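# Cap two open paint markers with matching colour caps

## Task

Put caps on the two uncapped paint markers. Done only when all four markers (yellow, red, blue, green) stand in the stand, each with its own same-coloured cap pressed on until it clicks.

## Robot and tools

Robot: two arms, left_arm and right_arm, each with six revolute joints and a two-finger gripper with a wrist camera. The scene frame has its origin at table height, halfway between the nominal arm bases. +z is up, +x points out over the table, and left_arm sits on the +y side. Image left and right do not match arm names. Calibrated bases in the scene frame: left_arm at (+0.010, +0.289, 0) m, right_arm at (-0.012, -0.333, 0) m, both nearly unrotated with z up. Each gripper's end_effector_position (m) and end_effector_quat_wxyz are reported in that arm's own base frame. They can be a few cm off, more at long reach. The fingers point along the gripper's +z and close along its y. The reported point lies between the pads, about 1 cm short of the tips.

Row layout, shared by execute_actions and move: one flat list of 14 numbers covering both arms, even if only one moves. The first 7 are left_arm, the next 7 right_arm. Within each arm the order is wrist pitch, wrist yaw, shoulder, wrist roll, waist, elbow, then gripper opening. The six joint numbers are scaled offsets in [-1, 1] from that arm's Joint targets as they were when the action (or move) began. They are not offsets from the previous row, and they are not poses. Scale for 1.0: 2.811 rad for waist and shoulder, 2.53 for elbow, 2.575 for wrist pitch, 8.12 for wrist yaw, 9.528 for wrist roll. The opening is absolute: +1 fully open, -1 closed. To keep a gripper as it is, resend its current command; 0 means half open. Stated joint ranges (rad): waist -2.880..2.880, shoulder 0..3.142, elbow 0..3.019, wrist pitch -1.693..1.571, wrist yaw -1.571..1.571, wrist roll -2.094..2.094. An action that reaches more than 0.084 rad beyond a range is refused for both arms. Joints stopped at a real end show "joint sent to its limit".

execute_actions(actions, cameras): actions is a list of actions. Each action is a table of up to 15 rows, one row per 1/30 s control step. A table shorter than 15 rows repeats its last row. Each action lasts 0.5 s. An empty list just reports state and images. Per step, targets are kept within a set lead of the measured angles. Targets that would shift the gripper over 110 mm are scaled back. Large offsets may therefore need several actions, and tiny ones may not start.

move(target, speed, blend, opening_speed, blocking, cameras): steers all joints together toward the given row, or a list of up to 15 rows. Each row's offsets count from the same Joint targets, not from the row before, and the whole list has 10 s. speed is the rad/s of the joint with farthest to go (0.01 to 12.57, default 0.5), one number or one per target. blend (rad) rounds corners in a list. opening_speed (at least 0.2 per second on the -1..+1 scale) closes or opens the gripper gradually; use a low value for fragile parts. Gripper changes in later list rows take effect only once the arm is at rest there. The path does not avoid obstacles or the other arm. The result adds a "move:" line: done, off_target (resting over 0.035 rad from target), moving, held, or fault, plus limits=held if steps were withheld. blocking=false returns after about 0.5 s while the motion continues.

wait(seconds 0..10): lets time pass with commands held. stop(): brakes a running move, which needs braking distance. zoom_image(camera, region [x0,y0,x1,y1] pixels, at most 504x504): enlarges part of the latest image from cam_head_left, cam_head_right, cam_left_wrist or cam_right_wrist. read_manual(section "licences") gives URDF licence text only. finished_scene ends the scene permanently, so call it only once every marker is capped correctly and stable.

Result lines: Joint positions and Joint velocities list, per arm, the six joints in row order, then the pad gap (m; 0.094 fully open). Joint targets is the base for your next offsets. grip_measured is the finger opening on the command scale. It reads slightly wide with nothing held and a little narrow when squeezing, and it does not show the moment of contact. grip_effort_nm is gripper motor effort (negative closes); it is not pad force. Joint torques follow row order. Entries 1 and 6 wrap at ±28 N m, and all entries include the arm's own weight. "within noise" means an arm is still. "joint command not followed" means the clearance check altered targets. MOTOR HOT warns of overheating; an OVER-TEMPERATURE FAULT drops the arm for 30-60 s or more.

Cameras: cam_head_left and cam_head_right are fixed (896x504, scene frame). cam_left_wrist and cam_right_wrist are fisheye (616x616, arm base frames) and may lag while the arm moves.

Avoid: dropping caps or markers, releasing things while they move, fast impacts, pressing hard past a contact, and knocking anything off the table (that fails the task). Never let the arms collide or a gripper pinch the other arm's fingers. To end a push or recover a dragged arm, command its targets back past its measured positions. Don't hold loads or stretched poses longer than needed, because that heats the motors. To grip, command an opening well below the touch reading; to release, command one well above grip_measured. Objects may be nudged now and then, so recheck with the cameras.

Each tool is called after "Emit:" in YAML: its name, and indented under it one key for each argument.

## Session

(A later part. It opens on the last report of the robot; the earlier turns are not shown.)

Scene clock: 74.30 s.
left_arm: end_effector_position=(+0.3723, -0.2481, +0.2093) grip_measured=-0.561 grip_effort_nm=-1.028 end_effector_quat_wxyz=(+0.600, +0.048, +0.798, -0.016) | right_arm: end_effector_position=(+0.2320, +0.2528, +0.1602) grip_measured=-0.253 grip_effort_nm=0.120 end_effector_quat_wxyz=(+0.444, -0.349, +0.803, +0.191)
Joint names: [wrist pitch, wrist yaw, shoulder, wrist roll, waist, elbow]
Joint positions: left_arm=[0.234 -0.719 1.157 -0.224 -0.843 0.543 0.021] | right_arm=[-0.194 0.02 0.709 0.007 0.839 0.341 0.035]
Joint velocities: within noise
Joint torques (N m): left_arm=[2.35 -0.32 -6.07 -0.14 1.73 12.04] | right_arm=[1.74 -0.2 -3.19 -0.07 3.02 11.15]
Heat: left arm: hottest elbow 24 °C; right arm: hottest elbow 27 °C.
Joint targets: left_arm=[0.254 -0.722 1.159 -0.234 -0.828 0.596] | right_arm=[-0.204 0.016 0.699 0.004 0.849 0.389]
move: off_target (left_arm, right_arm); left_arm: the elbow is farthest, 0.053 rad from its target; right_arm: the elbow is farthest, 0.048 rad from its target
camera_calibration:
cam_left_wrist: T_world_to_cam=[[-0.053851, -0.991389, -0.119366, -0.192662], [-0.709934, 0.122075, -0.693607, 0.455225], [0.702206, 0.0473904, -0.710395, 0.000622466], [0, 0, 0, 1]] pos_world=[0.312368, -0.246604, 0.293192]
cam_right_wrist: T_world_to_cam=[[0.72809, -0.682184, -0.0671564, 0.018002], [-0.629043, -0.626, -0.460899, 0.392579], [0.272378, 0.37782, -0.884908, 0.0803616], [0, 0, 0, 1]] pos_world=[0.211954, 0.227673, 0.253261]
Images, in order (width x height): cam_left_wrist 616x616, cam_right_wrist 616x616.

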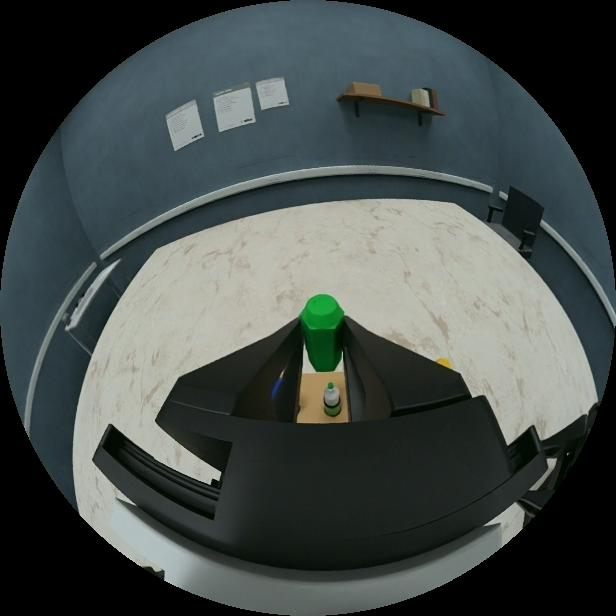

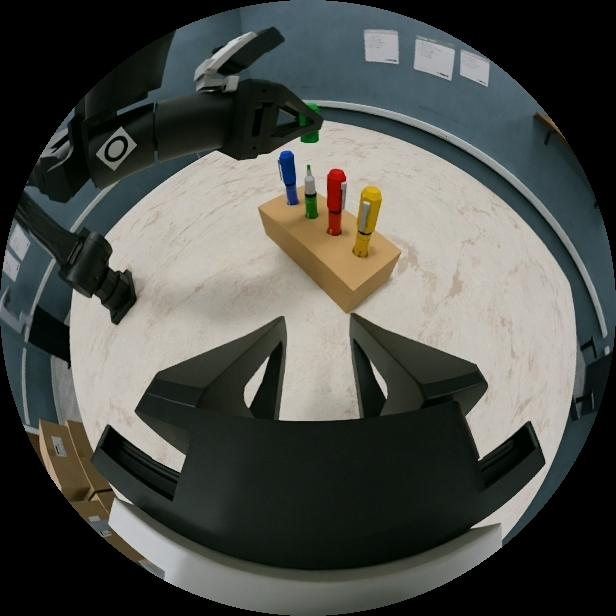

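Emit:
zoom_image:
  camera: "cam_right_wrist"
  region: [280, 95, 340, 155]

Emit:
zoom_image:
  camera: "cam_right_wrist"
  region: [280, 155, 340, 225]

Scaled by 8.400 from the camera's 616x616 image, which has a finer 880x880 frame.

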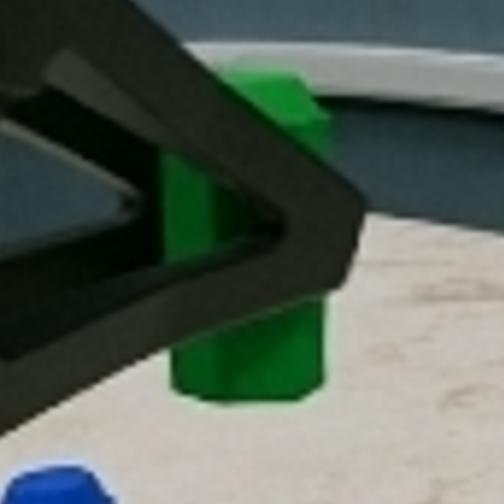

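Scaled by 7.200 from the camera's 616x616 image, which has a finer 880x880 frame.

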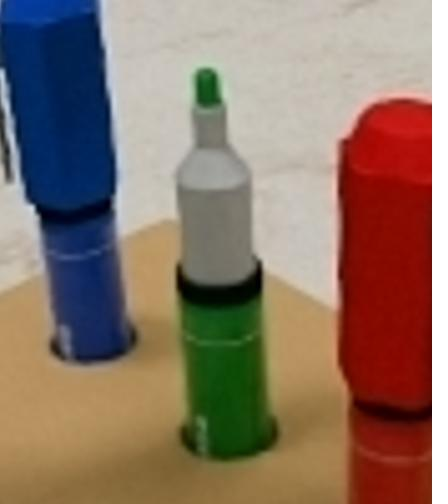

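Emit:
move:
  target: [0.07437, -0.00456, 0.02526, 0.00252, -0.01957, -0.04877, -0.8, 0, 0, 0, 0, 0, 0, -0.25]
  speed: 0.25
  cameras: ["cam_left_wrist", "cam_right_wrist"]

Emit:
zoom_image:
  camera: "cam_right_wrist"
  region: [270, 110, 350, 230]

Emit:
zoom_image:
  camera: "cam_left_wrist"
  region: [280, 280, 380, 430]

Scene clock: 77.87 s.
left_arm: end_effector_position=(+0.3631, -0.2468, +0.1819) grip_measured=-0.561 grip_effort_nm=-1.023 end_effector_quat_wxyz=(+0.617, +0.038, +0.786, -0.021) | right_arm: end_effector_position=(+0.2320, +0.2528, +0.1602) grip_measured=-0.253 grip_effort_nm=0.115 end_effector_quat_wxyz=(+0.444, -0.349, +0.803, +0.191)
Joint names: [wrist pitch, wrist yaw, shoulder, wrist roll, waist, elbow]
Joint positions: left_arm=[0.426 -0.757 1.226 -0.219 -0.868 0.467 0.021] | right_arm=[-0.194 0.02 0.709 0.007 0.839 0.341 0.035]
Joint velocities: within noise
Joint torques (N m): left_arm=[2.3 -0.3 -6.07 0.02 -0.62 7.58] | right_arm=[1.74 -0.19 -3.25 -0.07 2.9 11.17]
Heat: left arm: hottest elbow 24 °C; right arm: hottest elbow 28 °C.
Joint targets: left_arm=[0.445 -0.760 1.230 -0.210 -0.883 0.473] | right_arm=[-0.203 0.016 0.699 0.004 0.849 0.389]
move: off_target (right_arm); right_arm: the elbow is farthest, 0.048 rad from its target
camera_calibration:
cam_left_wrist: T_world_to_cam=[[-0.0411249, -0.994186, -0.0995095, -0.204133], [-0.682196, 0.100706, -0.724201, 0.419771], [0.730012, 0.0381023, -0.682372, -0.0299214], [0, 0, 0, 1]] pos_world=[0.299814, -0.24408, 0.263268]
cam_right_wrist: T_world_to_cam=[[0.72809, -0.682184, -0.0671564, 0.018002], [-0.629043, -0.626, -0.460899, 0.392579], [0.272378, 0.37782, -0.884908, 0.0803616], [0, 0, 0, 1]] pos_world=[0.211954, 0.227673, 0.253261]
Images, in order (width x height): cam_left_wrist 616x616, cam_right_wrist 616x616.

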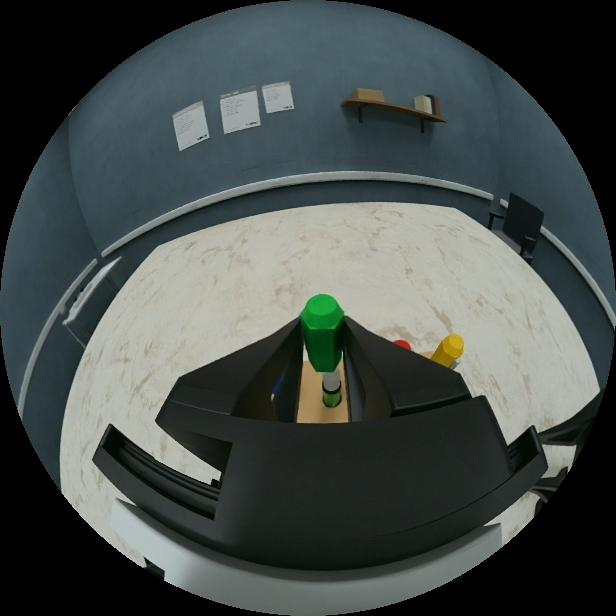

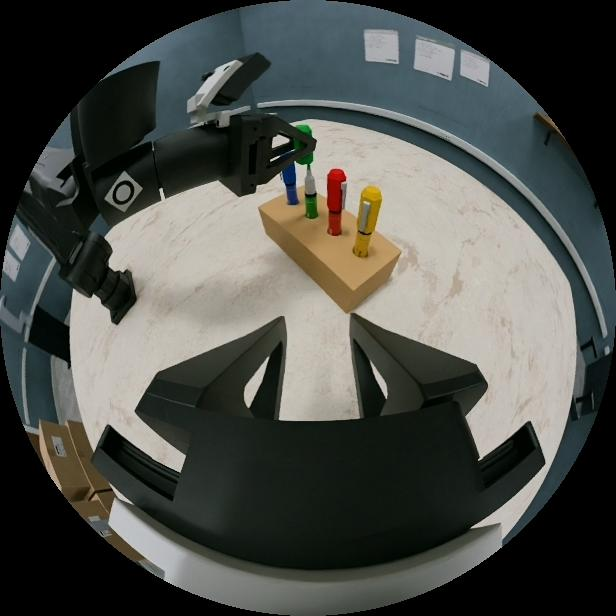

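Scaled by 4.200 from the camera's 616x616 image, which has a finer 880x880 frame.

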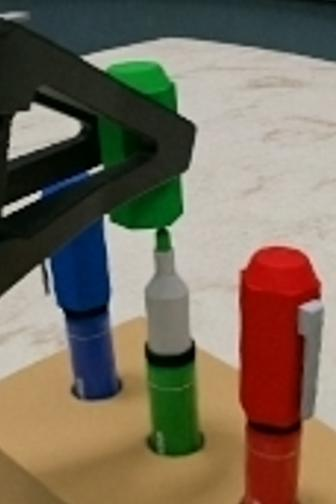

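Scaled by 3.360 from the camera's 616x616 image, which has a finer 880x880 frame.

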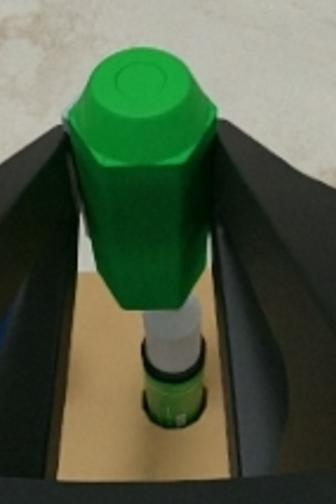

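Emit:
zoom_image:
  camera: "cam_right_wrist"
  region: [285, 115, 330, 175]

Emit:
zoom_image:
  camera: "cam_right_wrist"
  region: [285, 160, 330, 225]

Scaled by 8.400 from the camera's 616x616 image, which has a finer 880x880 frame.

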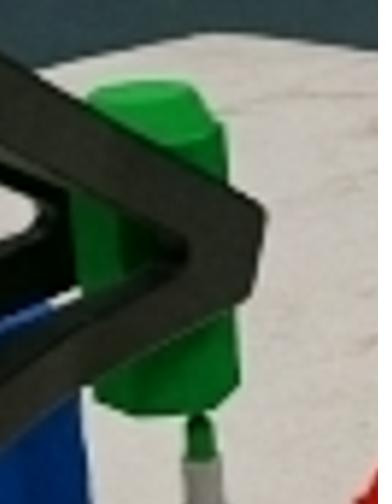

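Scaled by 7.754 from the camera's 616x616 image, which has a finer 880x880 frame.

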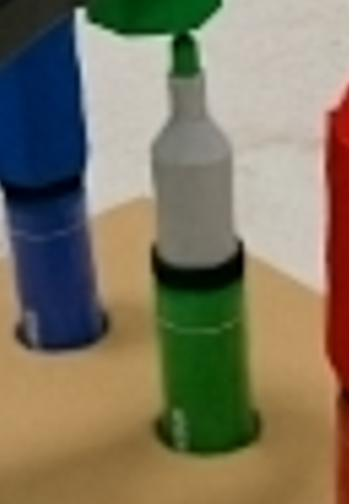

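Emit:
zoom_image:
  camera: "cam_left_wrist"
  region: [300, 340, 355, 410]

Scaled by 7.200 from the camera's 616x616 image, which has a finer 880x880 frame.

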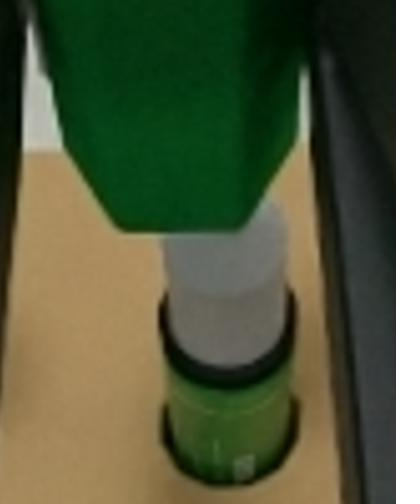

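Emit:
move:
  target: [0, -0.00067, 0.00413, 0, -0.00203, 0.02134, -0.8, 0, 0, 0, 0, 0, 0, -0.25]
  speed: 0.2
  cameras: ["cam_left_wrist", "cam_right_wrist"]

Emit:
zoom_image:
  camera: "cam_right_wrist"
  region: [285, 115, 330, 175]

Emit:
zoom_image:
  camera: "cam_left_wrist"
  region: [300, 340, 355, 410]

Scene clock: 80.73 s.
left_arm: end_effector_position=(+0.3651, -0.2518, +0.1843) grip_measured=-0.561 grip_effort_nm=-1.028 end_effector_quat_wxyz=(+0.618, +0.038, +0.785, -0.022) | right_arm: end_effector_position=(+0.2320, +0.2528, +0.1602) grip_measured=-0.253 grip_effort_nm=0.125 end_effector_quat_wxyz=(+0.444, -0.349, +0.803, +0.191)
Joint names: [wrist pitch, wrist yaw, shoulder, wrist roll, waist, elbow]
Joint positions: left_arm=[0.426 -0.762 1.236 -0.219 -0.873 0.481 0.021] | right_arm=[-0.194 0.02 0.709 0.007 0.839 0.341 0.035]
Joint velocities: within noise
Joint torques (N m): left_arm=[2.32 -0.3 -6.12 0.03 -0.62 10.77] | right_arm=[1.74 -0.2 -3.31 -0.07 2.9 11.18]
Heat: left arm: hottest elbow 25 °C; right arm: hottest elbow 28 °C.
Joint targets: left_arm=[0.445 -0.765 1.242 -0.210 -0.888 0.526] | right_arm=[-0.203 0.016 0.699 0.004 0.849 0.389]
move: off_target (left_arm, right_arm); left_arm: the elbow is farthest, 0.046 rad from its target; right_arm: the elbow is farthest, 0.048 rad from its target
camera_calibration:
cam_left_wrist: T_world_to_cam=[[-0.0411494, -0.994274, -0.0986153, -0.208873], [-0.679524, 0.100207, -0.726778, 0.422753], [0.732499, 0.0371049, -0.679756, -0.0313104], [0, 0, 0, 1]] pos_world=[0.301611, -0.248879, 0.265366]
cam_right_wrist: T_world_to_cam=[[0.72809, -0.682184, -0.0671564, 0.018002], [-0.629043, -0.626, -0.460899, 0.392579], [0.272378, 0.37782, -0.884908, 0.0803616], [0, 0, 0, 1]] pos_world=[0.211954, 0.227673, 0.253261]
Images, in order (width x height): cam_left_wrist 616x616, cam_right_wrist 616x616.

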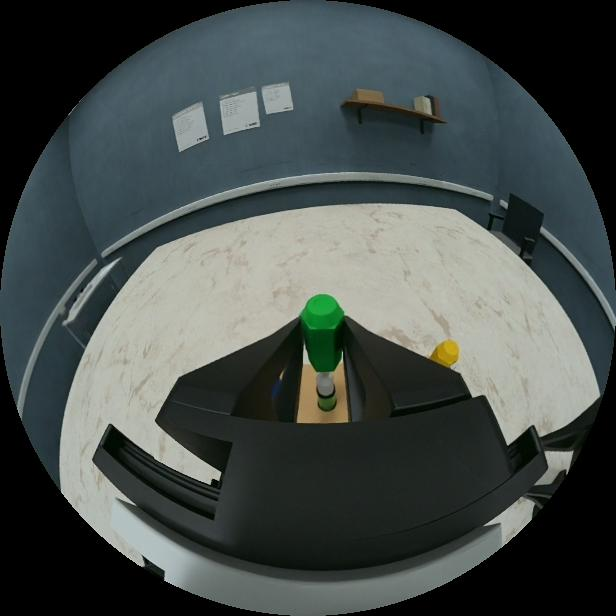

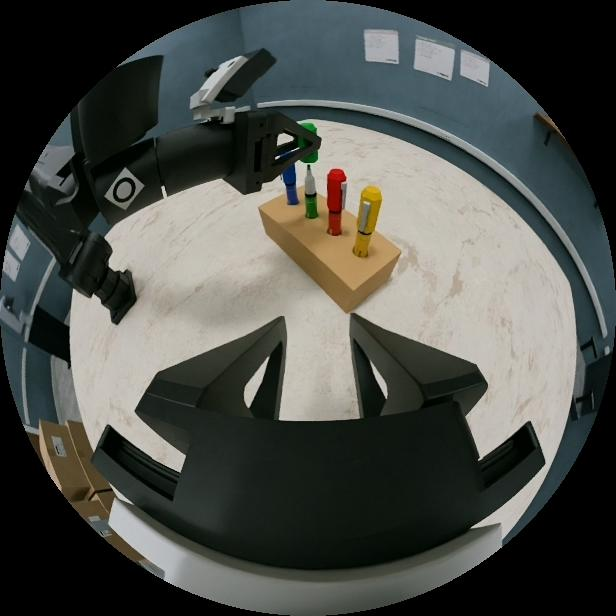

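Scaled by 8.400 from the camera's 616x616 image, which has a finer 880x880 frame.

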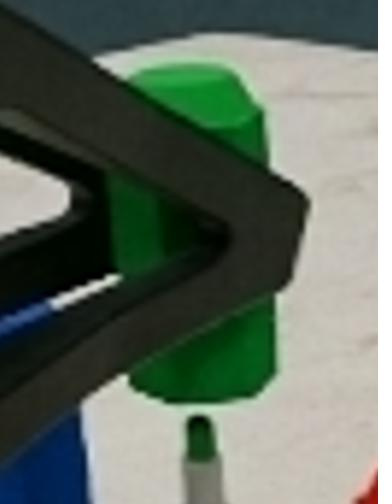

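Scaled by 7.200 from the camera's 616x616 image, which has a finer 880x880 frame.

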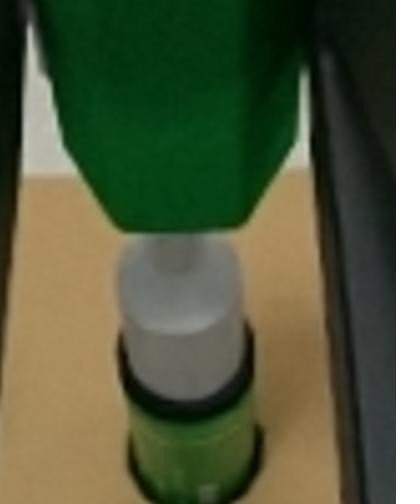

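Emit:
move:
  target:
    - [0, -0.00081, 0, 0, 0, -0.01561, -0.8, 0, 0, 0, 0, 0, 0, -0.25]
    - [0.04035, -0.00081, 0.02718, 0, 0, -0.02735, -0.8, 0, 0, 0, 0, 0, 0, -0.25]
  speed: 0.2
  cameras: ["cam_left_wrist", "cam_right_wrist"]

Emit:
zoom_image:
  camera: "cam_right_wrist"
  region: [280, 130, 335, 220]

Emit:
zoom_image:
  camera: "cam_left_wrist"
  region: [300, 340, 355, 410]

Scene clock: 83.17 s.
left_arm: end_effector_position=(+0.3655, -0.2510, +0.1599) grip_measured=-0.561 grip_effort_nm=-1.033 end_effector_quat_wxyz=(+0.619, +0.036, +0.785, -0.019) | right_arm: end_effector_position=(+0.2320, +0.2528, +0.1602) grip_measured=-0.253 grip_effort_nm=0.115 end_effector_quat_wxyz=(+0.444, -0.349, +0.803, +0.191)
Joint names: [wrist pitch, wrist yaw, shoulder, wrist roll, waist, elbow]
Joint positions: left_arm=[0.53 -0.768 1.314 -0.219 -0.873 0.453 0.021] | right_arm=[-0.194 0.02 0.709 0.007 0.839 0.341 0.035]
Joint velocities: within noise
Joint torques (N m): left_arm=[2.3 -0.3 -6.59 0.03 -0.67 6.9] | right_arm=[1.74 -0.19 -3.31 -0.07 2.96 11.18]
Heat: left arm: hottest elbow 25 °C; right arm: hottest elbow 29 °C.
Joint targets: left_arm=[0.549 -0.771 1.318 -0.210 -0.888 0.457] | right_arm=[-0.203 0.016 0.699 0.004 0.849 0.389]
move: off_target (right_arm); right_arm: the elbow is farthest, 0.048 rad from its target
camera_calibration:
cam_left_wrist: T_world_to_cam=[[-0.0349776, -0.994231, -0.101401, -0.212352], [-0.679852, 0.0980398, -0.726766, 0.404768], [0.732515, 0.0435169, -0.679359, -0.046617], [0, 0, 0, 1]] pos_world=[0.301903, -0.248782, 0.24097]
cam_right_wrist: T_world_to_cam=[[0.72809, -0.682184, -0.0671564, 0.018002], [-0.629043, -0.626, -0.460899, 0.392579], [0.272378, 0.37782, -0.884908, 0.0803616], [0, 0, 0, 1]] pos_world=[0.211954, 0.227673, 0.253261]
Images, in order (width x height): cam_left_wrist 616x616, cam_right_wrist 616x616.

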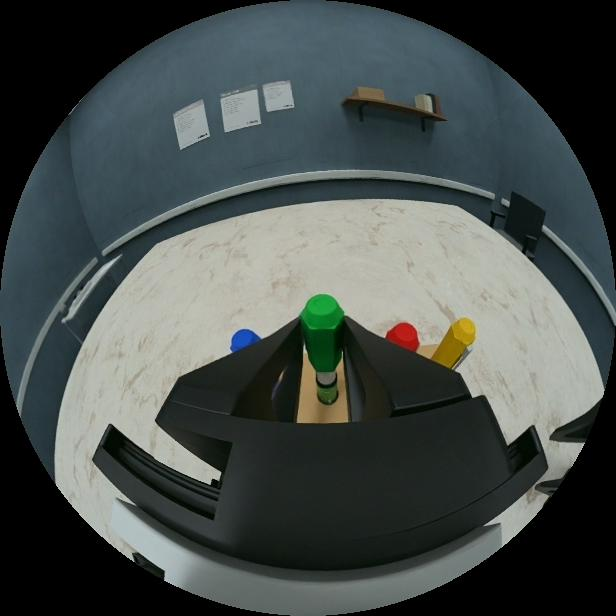

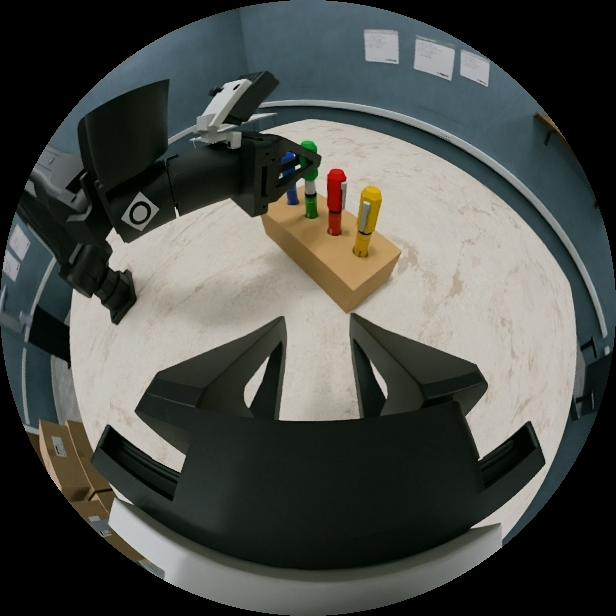

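Scaled by 5.600 from the camera's 616x616 image, which has a finer 880x880 frame.

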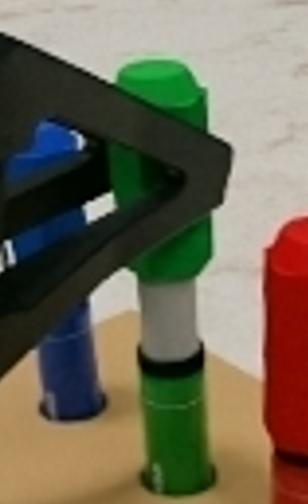

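Scaled by 7.200 from the camera's 616x616 image, which has a finer 880x880 frame.

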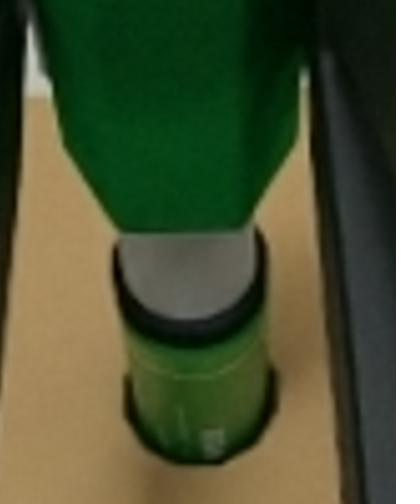

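Emit:
zoom_image:
  camera: "cam_right_wrist"
  region: [292, 135, 332, 185]

Emit:
zoom_image:
  camera: "cam_right_wrist"
  region: [292, 172, 332, 222]

Scaled by 10.080 from the camera's 616x616 image, which has a finer 880x880 frame.

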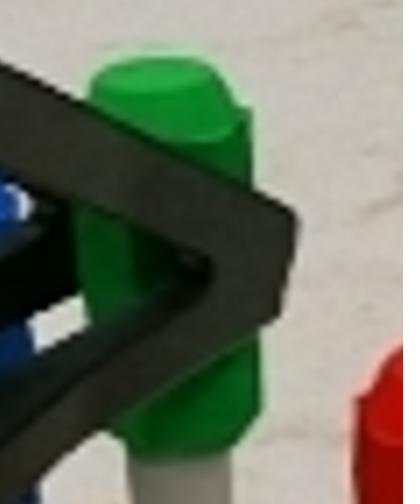

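Scaled by 10.080 from the camera's 616x616 image, which has a finer 880x880 frame.

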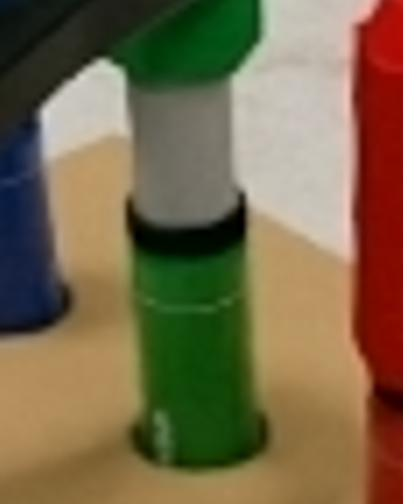

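Emit:
move:
  target:
    - [0.02617, 0, 0.01857, 0, 0, -0.00597, -0.8, 0, 0, 0, 0, 0, 0, -0.25]
    - [0.04217, 0, 0.03045, 0, 0, -0.01379, -0.8, 0, 0, 0, 0, 0, 0, -0.25]
    - [0.02742, 0.00191, 0.06297, 0, 0, -0.04166, -0.8, 0, 0, 0, 0, 0, 0, -0.25]
  speed: 0.2
  blend: 0.01
  cameras: ["cam_left_wrist", "cam_right_wrist"]

Emit:
zoom_image:
  camera: "cam_right_wrist"
  region: [280, 130, 360, 240]

Emit:
zoom_image:
  camera: "cam_left_wrist"
  region: [300, 340, 355, 410]

Scene clock: 85.57 s.
left_arm: end_effector_position=(+0.3617, -0.2473, +0.1286) grip_measured=-0.561 grip_effort_nm=-1.028 end_effector_quat_wxyz=(+0.619, +0.037, +0.784, -0.019) | right_arm: end_effector_position=(+0.2320, +0.2528, +0.1602) grip_measured=-0.253 grip_effort_nm=0.120 end_effector_quat_wxyz=(+0.444, -0.349, +0.803, +0.191)
Joint names: [wrist pitch, wrist yaw, shoulder, wrist roll, waist, elbow]
Joint positions: left_arm=[0.674 -0.77 1.414 -0.219 -0.875 0.41 0.021] | right_arm=[-0.194 0.02 0.709 0.007 0.839 0.341 0.035]
Joint velocities: within noise
Joint torques (N m): left_arm=[-0.28 0.4 -1.55 0.03 -0.5 1.09] | right_arm=[1.73 -0.19 -3.31 -0.07 3.02 11.19]
Heat: left arm: hottest elbow 25 °C; right arm: hottest elbow 29 °C.
Joint targets: left_arm=[0.620 -0.756 1.495 -0.210 -0.888 0.352] | right_arm=[-0.203 0.016 0.699 0.004 0.849 0.389]
move: off_target (left_arm, right_arm); left_arm: the shoulder is farthest, 0.081 rad from its target; right_arm: the elbow is farthest, 0.048 rad from its target
camera_calibration:
cam_left_wrist: T_world_to_cam=[[-0.0354033, -0.994248, -0.101083, -0.211824], [-0.679292, 0.0981288, -0.727278, 0.379026], [0.733014, 0.0429166, -0.678859, -0.0656638], [0, 0, 0, 1]] pos_world=[0.298103, -0.244981, 0.209669]
cam_right_wrist: T_world_to_cam=[[0.72809, -0.682184, -0.0671564, 0.018002], [-0.629043, -0.626, -0.460899, 0.392579], [0.272378, 0.37782, -0.884908, 0.0803616], [0, 0, 0, 1]] pos_world=[0.211954, 0.227673, 0.253261]
Images, in order (width x height): cam_left_wrist 616x616, cam_right_wrist 616x616.

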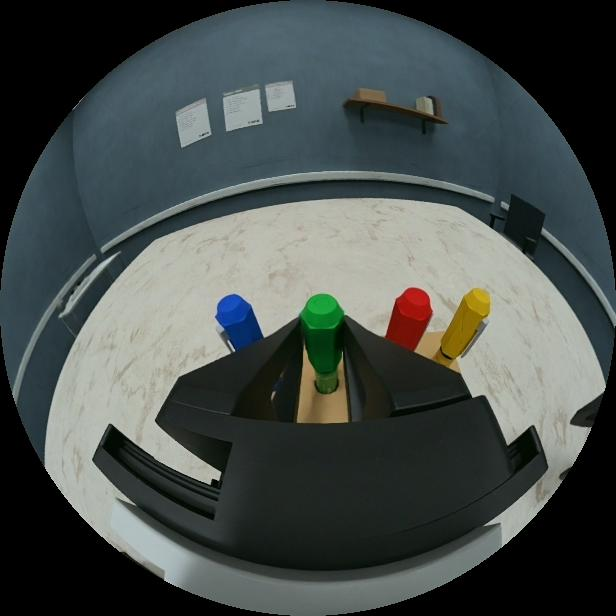

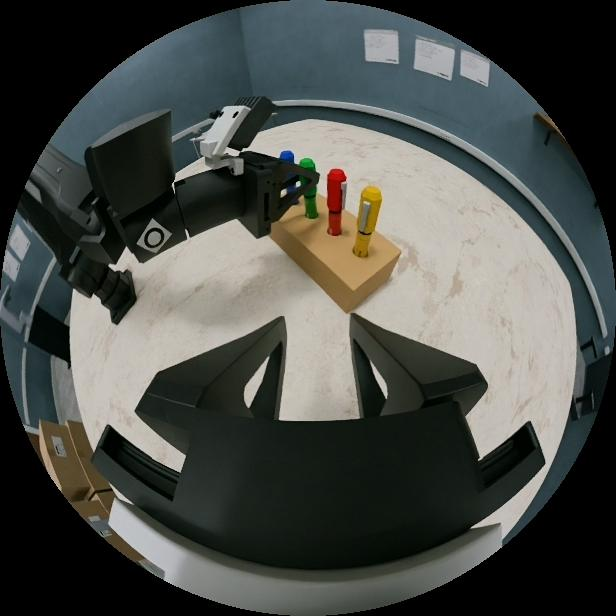

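Scaled by 4.582 from the camera's 616x616 image, which has a finer 880x880 frame.

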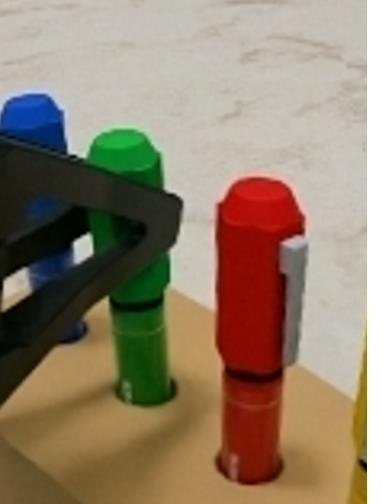

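Scaled by 7.200 from the camera's 616x616 image, which has a finer 880x880 frame.

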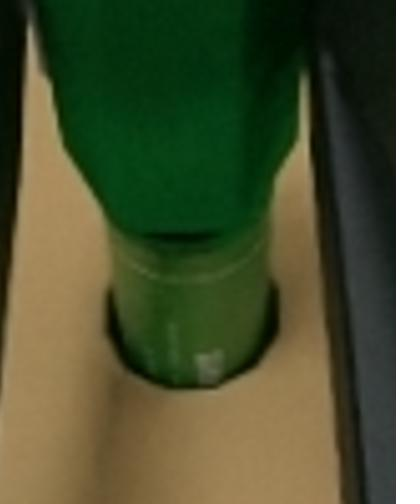

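Emit:
move:
  target: [0.00932, -0.00191, -0.04056, 0, 0, 0.04704, -0.8, 0, 0, 0, 0, 0, 0, -0.25]
  speed: 0.2
  cameras: ["cam_left_wrist", "cam_right_wrist"]

Emit:
zoom_image:
  camera: "cam_right_wrist"
  region: [280, 130, 360, 240]

Emit:
zoom_image:
  camera: "cam_left_wrist"
  region: [300, 340, 355, 410]

Scene clock: 86.97 s.
left_arm: end_effector_position=(+0.3651, -0.2511, +0.1368) grip_measured=-0.561 grip_effort_nm=-1.033 end_effector_quat_wxyz=(+0.621, +0.035, +0.783, -0.020) | right_arm: end_effector_position=(+0.2320, +0.2528, +0.1602) grip_measured=-0.253 grip_effort_nm=0.115 end_effector_quat_wxyz=(+0.444, -0.349, +0.803, +0.191)
Joint names: [wrist pitch, wrist yaw, shoulder, wrist roll, waist, elbow]
Joint positions: left_arm=[0.646 -0.77 1.399 -0.218 -0.875 0.428 0.021] | right_arm=[-0.194 0.02 0.709 0.007 0.839 0.341 0.035]
Joint velocities: within noise
Joint torques (N m): left_arm=[1.48 -0.23 -8.7 0.01 -0.5 9.24] | right_arm=[1.72 -0.19 -3.25 -0.07 2.96 11.19]
Heat: left arm: hottest elbow 24 °C; right arm: hottest elbow 30 °C.
Joint targets: left_arm=[0.643 -0.772 1.381 -0.210 -0.888 0.471] | right_arm=[-0.203 0.016 0.699 0.004 0.849 0.389]
move: off_target (left_arm, right_arm); left_arm: the elbow is farthest, 0.043 rad from its target; right_arm: the elbow is farthest, 0.048 rad from its target
camera_calibration:
cam_left_wrist: T_world_to_cam=[[-0.034488, -0.994614, -0.0977385, -0.21559], [-0.676461, 0.0952207, -0.730297, 0.386238], [0.735671, 0.0409298, -0.676102, -0.0642384], [0, 0, 0, 1]] pos_world=[0.301098, -0.248577, 0.217565]
cam_right_wrist: T_world_to_cam=[[0.72809, -0.682184, -0.0671564, 0.018002], [-0.629043, -0.626, -0.460899, 0.392579], [0.272378, 0.37782, -0.884908, 0.0803616], [0, 0, 0, 1]] pos_world=[0.211954, 0.227673, 0.253261]
Images, in order (width x height): cam_left_wrist 616x616, cam_right_wrist 616x616.

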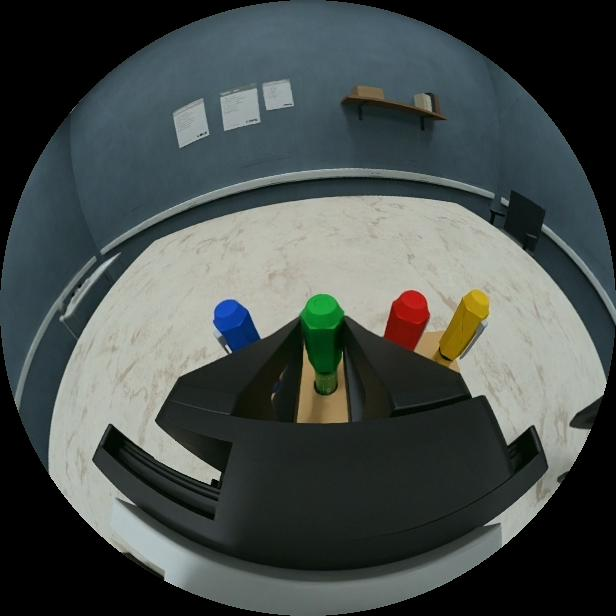

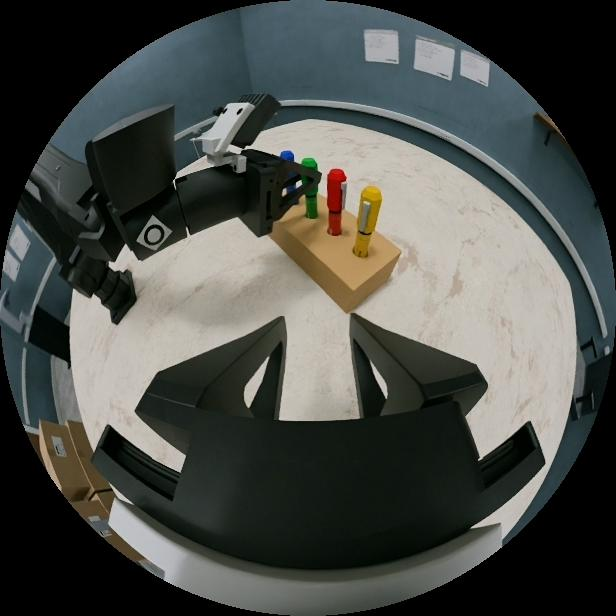

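Scaled by 4.582 from the camera's 616x616 image, which has a finer 880x880 frame.

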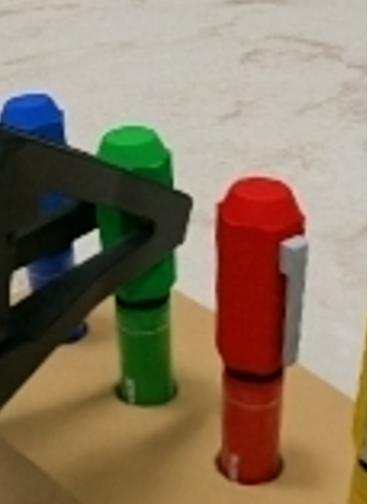

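Scaled by 7.200 from the camera's 616x616 image, which has a finer 880x880 frame.

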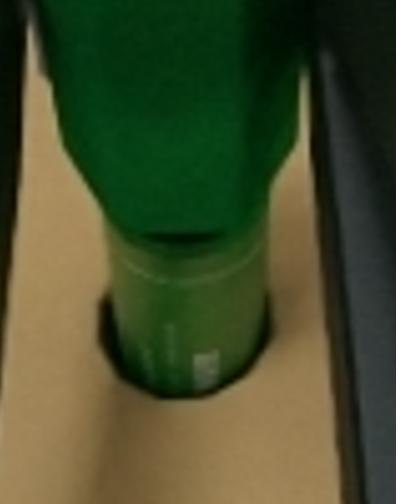

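Emit:
wait:
  seconds: 0.2
  cameras: ["cam_left_wrist", "cam_right_wrist"]

Emit:
zoom_image:
  camera: "cam_right_wrist"
  region: [280, 130, 360, 240]

Scene clock: 87.50 s.
left_arm: end_effector_position=(+0.3651, -0.2511, +0.1368) grip_measured=-0.561 grip_effort_nm=-1.033 end_effector_quat_wxyz=(+0.621, +0.035, +0.783, -0.020) | right_arm: end_effector_position=(+0.2320, +0.2528, +0.1602) grip_measured=-0.253 grip_effort_nm=0.115 end_effector_quat_wxyz=(+0.444, -0.349, +0.803, +0.191)
Joint names: [wrist pitch, wrist yaw, shoulder, wrist roll, waist, elbow]
Joint positions: left_arm=[0.646 -0.77 1.399 -0.218 -0.875 0.428 0.021] | right_arm=[-0.194 0.02 0.709 0.007 0.839 0.341 0.035]
Joint velocities: within noise
Joint torques (N m): left_arm=[1.54 -0.23 -8.53 0.02 -0.5 9.22] | right_arm=[1.74 -0.19 -3.37 -0.07 3.02 11.18]
Heat: left arm: hottest elbow 25 °C; right arm: hottest elbow 30 °C.
Joint targets: left_arm=[0.644 -0.772 1.381 -0.210 -0.888 0.471] | right_arm=[-0.203 0.016 0.699 0.004 0.849 0.389]
Tool commands: left_gripper/opening=-0.8 right_gripper/opening=-0.25
wait: 0.20 s; at rest from the start
camera_calibration:
cam_left_wrist: T_world_to_cam=[[-0.034488, -0.994614, -0.0977385, -0.21559], [-0.676461, 0.0952207, -0.730297, 0.386238], [0.735671, 0.0409298, -0.676102, -0.0642384], [0, 0, 0, 1]] pos_world=[0.301098, -0.248577, 0.217565]
cam_right_wrist: T_world_to_cam=[[0.72809, -0.682184, -0.0671564, 0.018002], [-0.629043, -0.626, -0.460899, 0.392579], [0.272378, 0.37782, -0.884908, 0.0803616], [0, 0, 0, 1]] pos_world=[0.211954, 0.227673, 0.253261]
Images, in order (width x height): cam_left_wrist 616x616, cam_right_wrist 616x616.

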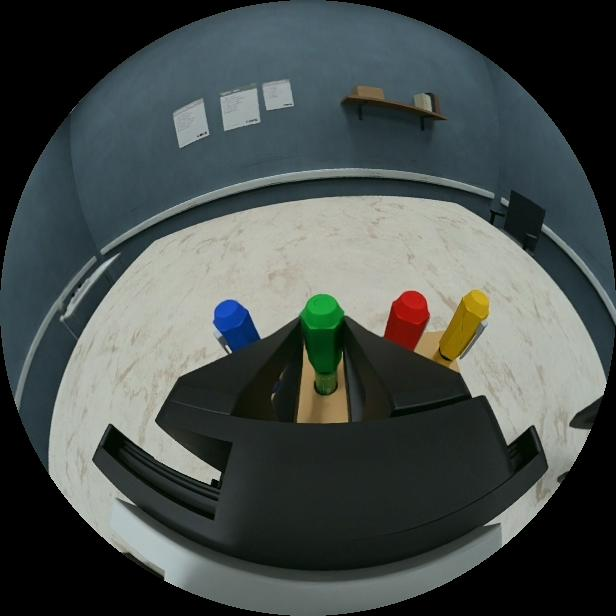

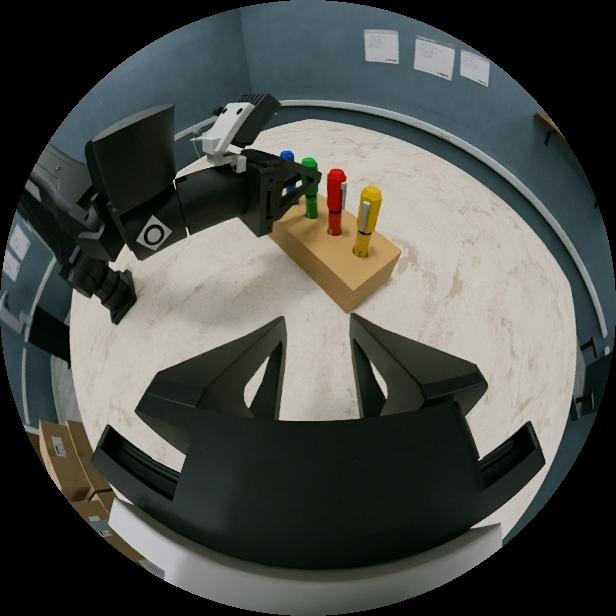

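Scaled by 4.582 from the camera's 616x616 image, which has a finer 880x880 frame.

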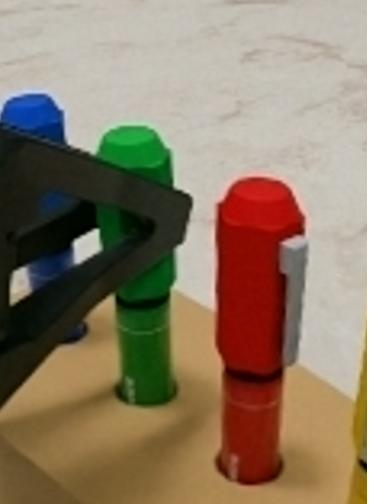

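Emit:
move:
  target:
    - [0.00835, 0, 0.0096, 0, 0, -0.02292, -0.8, 0, 0, 0, 0, 0, 0, -0.25]
    - [0.00835, 0, 0.0096, 0, 0, -0.02292, -0.3, 0, 0, 0, 0, 0, 0, -0.25]
    - [-0.03049, -0.00942, -0.03024, -0.0063, -0.02953, -0.03518, -0.3, 0, 0, 0, 0, 0, 0, -0.25]
    - [-0.0635, -0.02026, -0.05977, -0.01259, -0.06297, -0.05059, -0.3, 0, 0, 0, 0, 0, 0, -0.25]
  speed: [0.2, 0.2, 0.25, 0.4]
  opening_speed: 1.0
  blend: [0, 0, 0.02, 0]
  cameras: ["cam_left_wrist", "cam_right_wrist"]

Emit:
zoom_image:
  camera: "cam_right_wrist"
  region: [250, 130, 400, 280]

Emit:
zoom_image:
  camera: "cam_left_wrist"
  region: [210, 230, 450, 430]

Scene clock: 91.90 s.
left_arm: end_effector_position=(+0.2988, -0.2458, +0.1457) grip_measured=-0.303 grip_effort_nm=0.144 end_effector_quat_wxyz=(+0.620, +0.034, +0.784, -0.023) | right_arm: end_effector_position=(+0.2320, +0.2528, +0.1602) grip_measured=-0.253 grip_effort_nm=0.120 end_effector_quat_wxyz=(+0.444, -0.349, +0.803, +0.191)
Joint names: [wrist pitch, wrist yaw, shoulder, wrist roll, waist, elbow]
Joint positions: left_arm=[0.485 -0.933 1.224 -0.32 -1.052 0.34 0.033] | right_arm=[-0.194 0.02 0.709 0.007 0.839 0.341 0.035]
Joint velocities: within noise
Joint torques (N m): left_arm=[1.37 -0.36 -6.18 -0.15 -0.56 6.6] | right_arm=[1.74 -0.19 -3.31 -0.07 3.02 11.18]
Heat: left arm: hottest elbow 25 °C; right arm: hottest elbow 30 °C.
Joint targets: left_arm=[0.480 -0.936 1.213 -0.330 -1.065 0.343] | right_arm=[-0.203 0.016 0.699 0.004 0.849 0.389]
move: off_target (right_arm); right_arm: the elbow is farthest, 0.048 rad from its target
camera_calibration:
cam_left_wrist: T_world_to_cam=[[-0.0361765, -0.995046, -0.0926036, -0.212075], [-0.678313, 0.0924986, -0.728928, 0.347147], [0.733882, 0.0364442, -0.678298, -0.00994757], [0, 0, 0, 1]] pos_world=[0.235102, -0.242772, 0.226659]
cam_right_wrist: T_world_to_cam=[[0.72809, -0.682184, -0.0671564, 0.018002], [-0.629043, -0.626, -0.460899, 0.392579], [0.272378, 0.37782, -0.884908, 0.0803616], [0, 0, 0, 1]] pos_world=[0.211954, 0.227673, 0.253261]
Images, in order (width x height): cam_left_wrist 616x616, cam_right_wrist 616x616.

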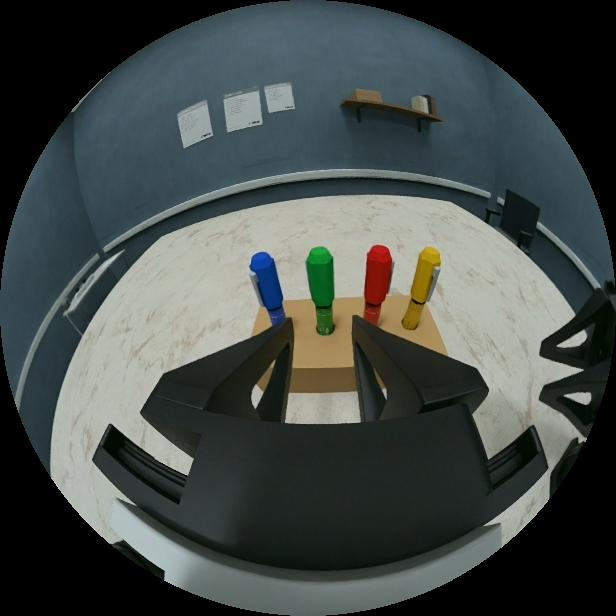

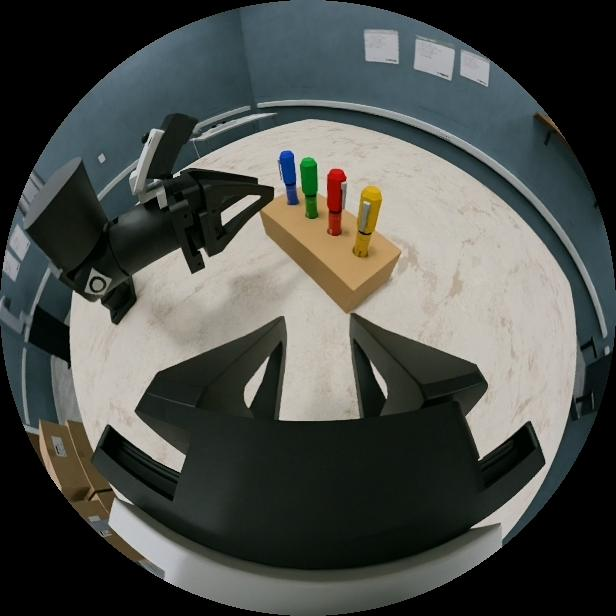

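Scaled by 3.360 from the camera's 616x616 image, which has a finer 880x880 frame.

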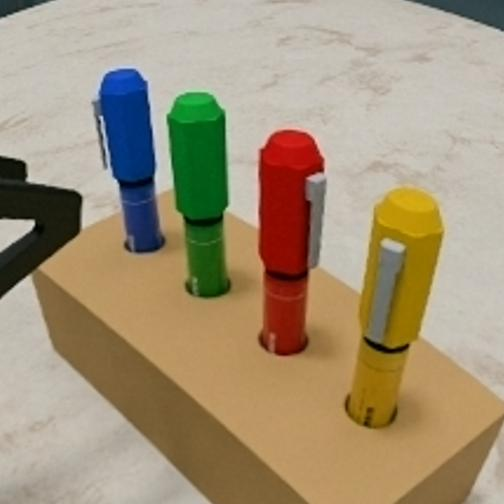

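Scaled by 2.100 from the camera's 616x616 image, which has a finer 880x880 frame.

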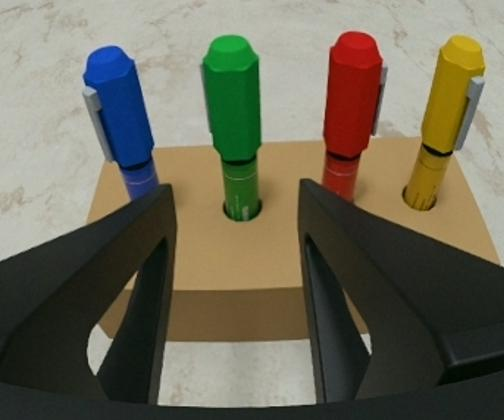

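Emit:
zoom_image:
  camera: "cam_right_wrist"
  region: [280, 170, 340, 230]

Emit:
zoom_image:
  camera: "cam_right_wrist"
  region: [320, 200, 380, 270]

Emit:
zoom_image:
  camera: "cam_left_wrist"
  region: [300, 280, 440, 350]

Scaled by 8.400 from the camera's 616x616 image, which has a finer 880x880 frame.

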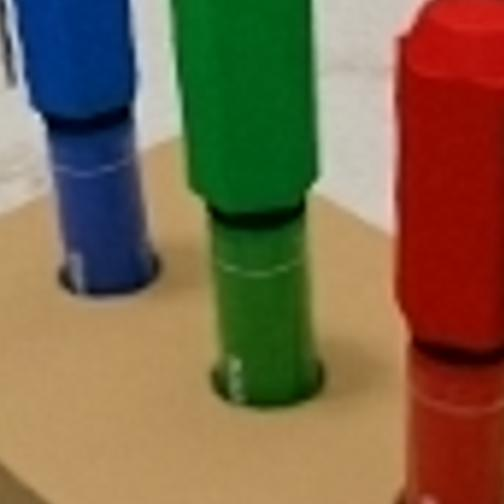

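Scaled by 7.200 from the camera's 616x616 image, which has a finer 880x880 frame.

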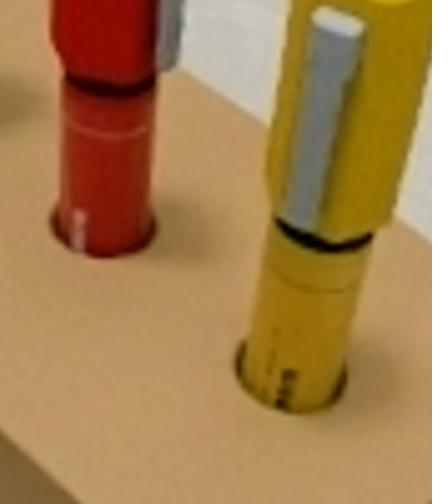

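Scaled by 3.600 from the camera's 616x616 image, which has a finer 880x880 frame.

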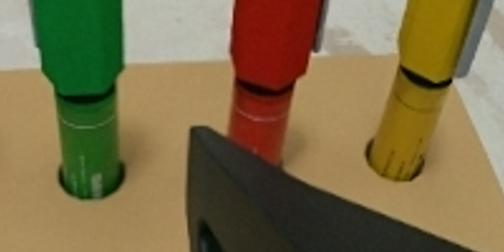

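Emit:
finished_scene:
  scene: 1

The scene is finished: the task was done.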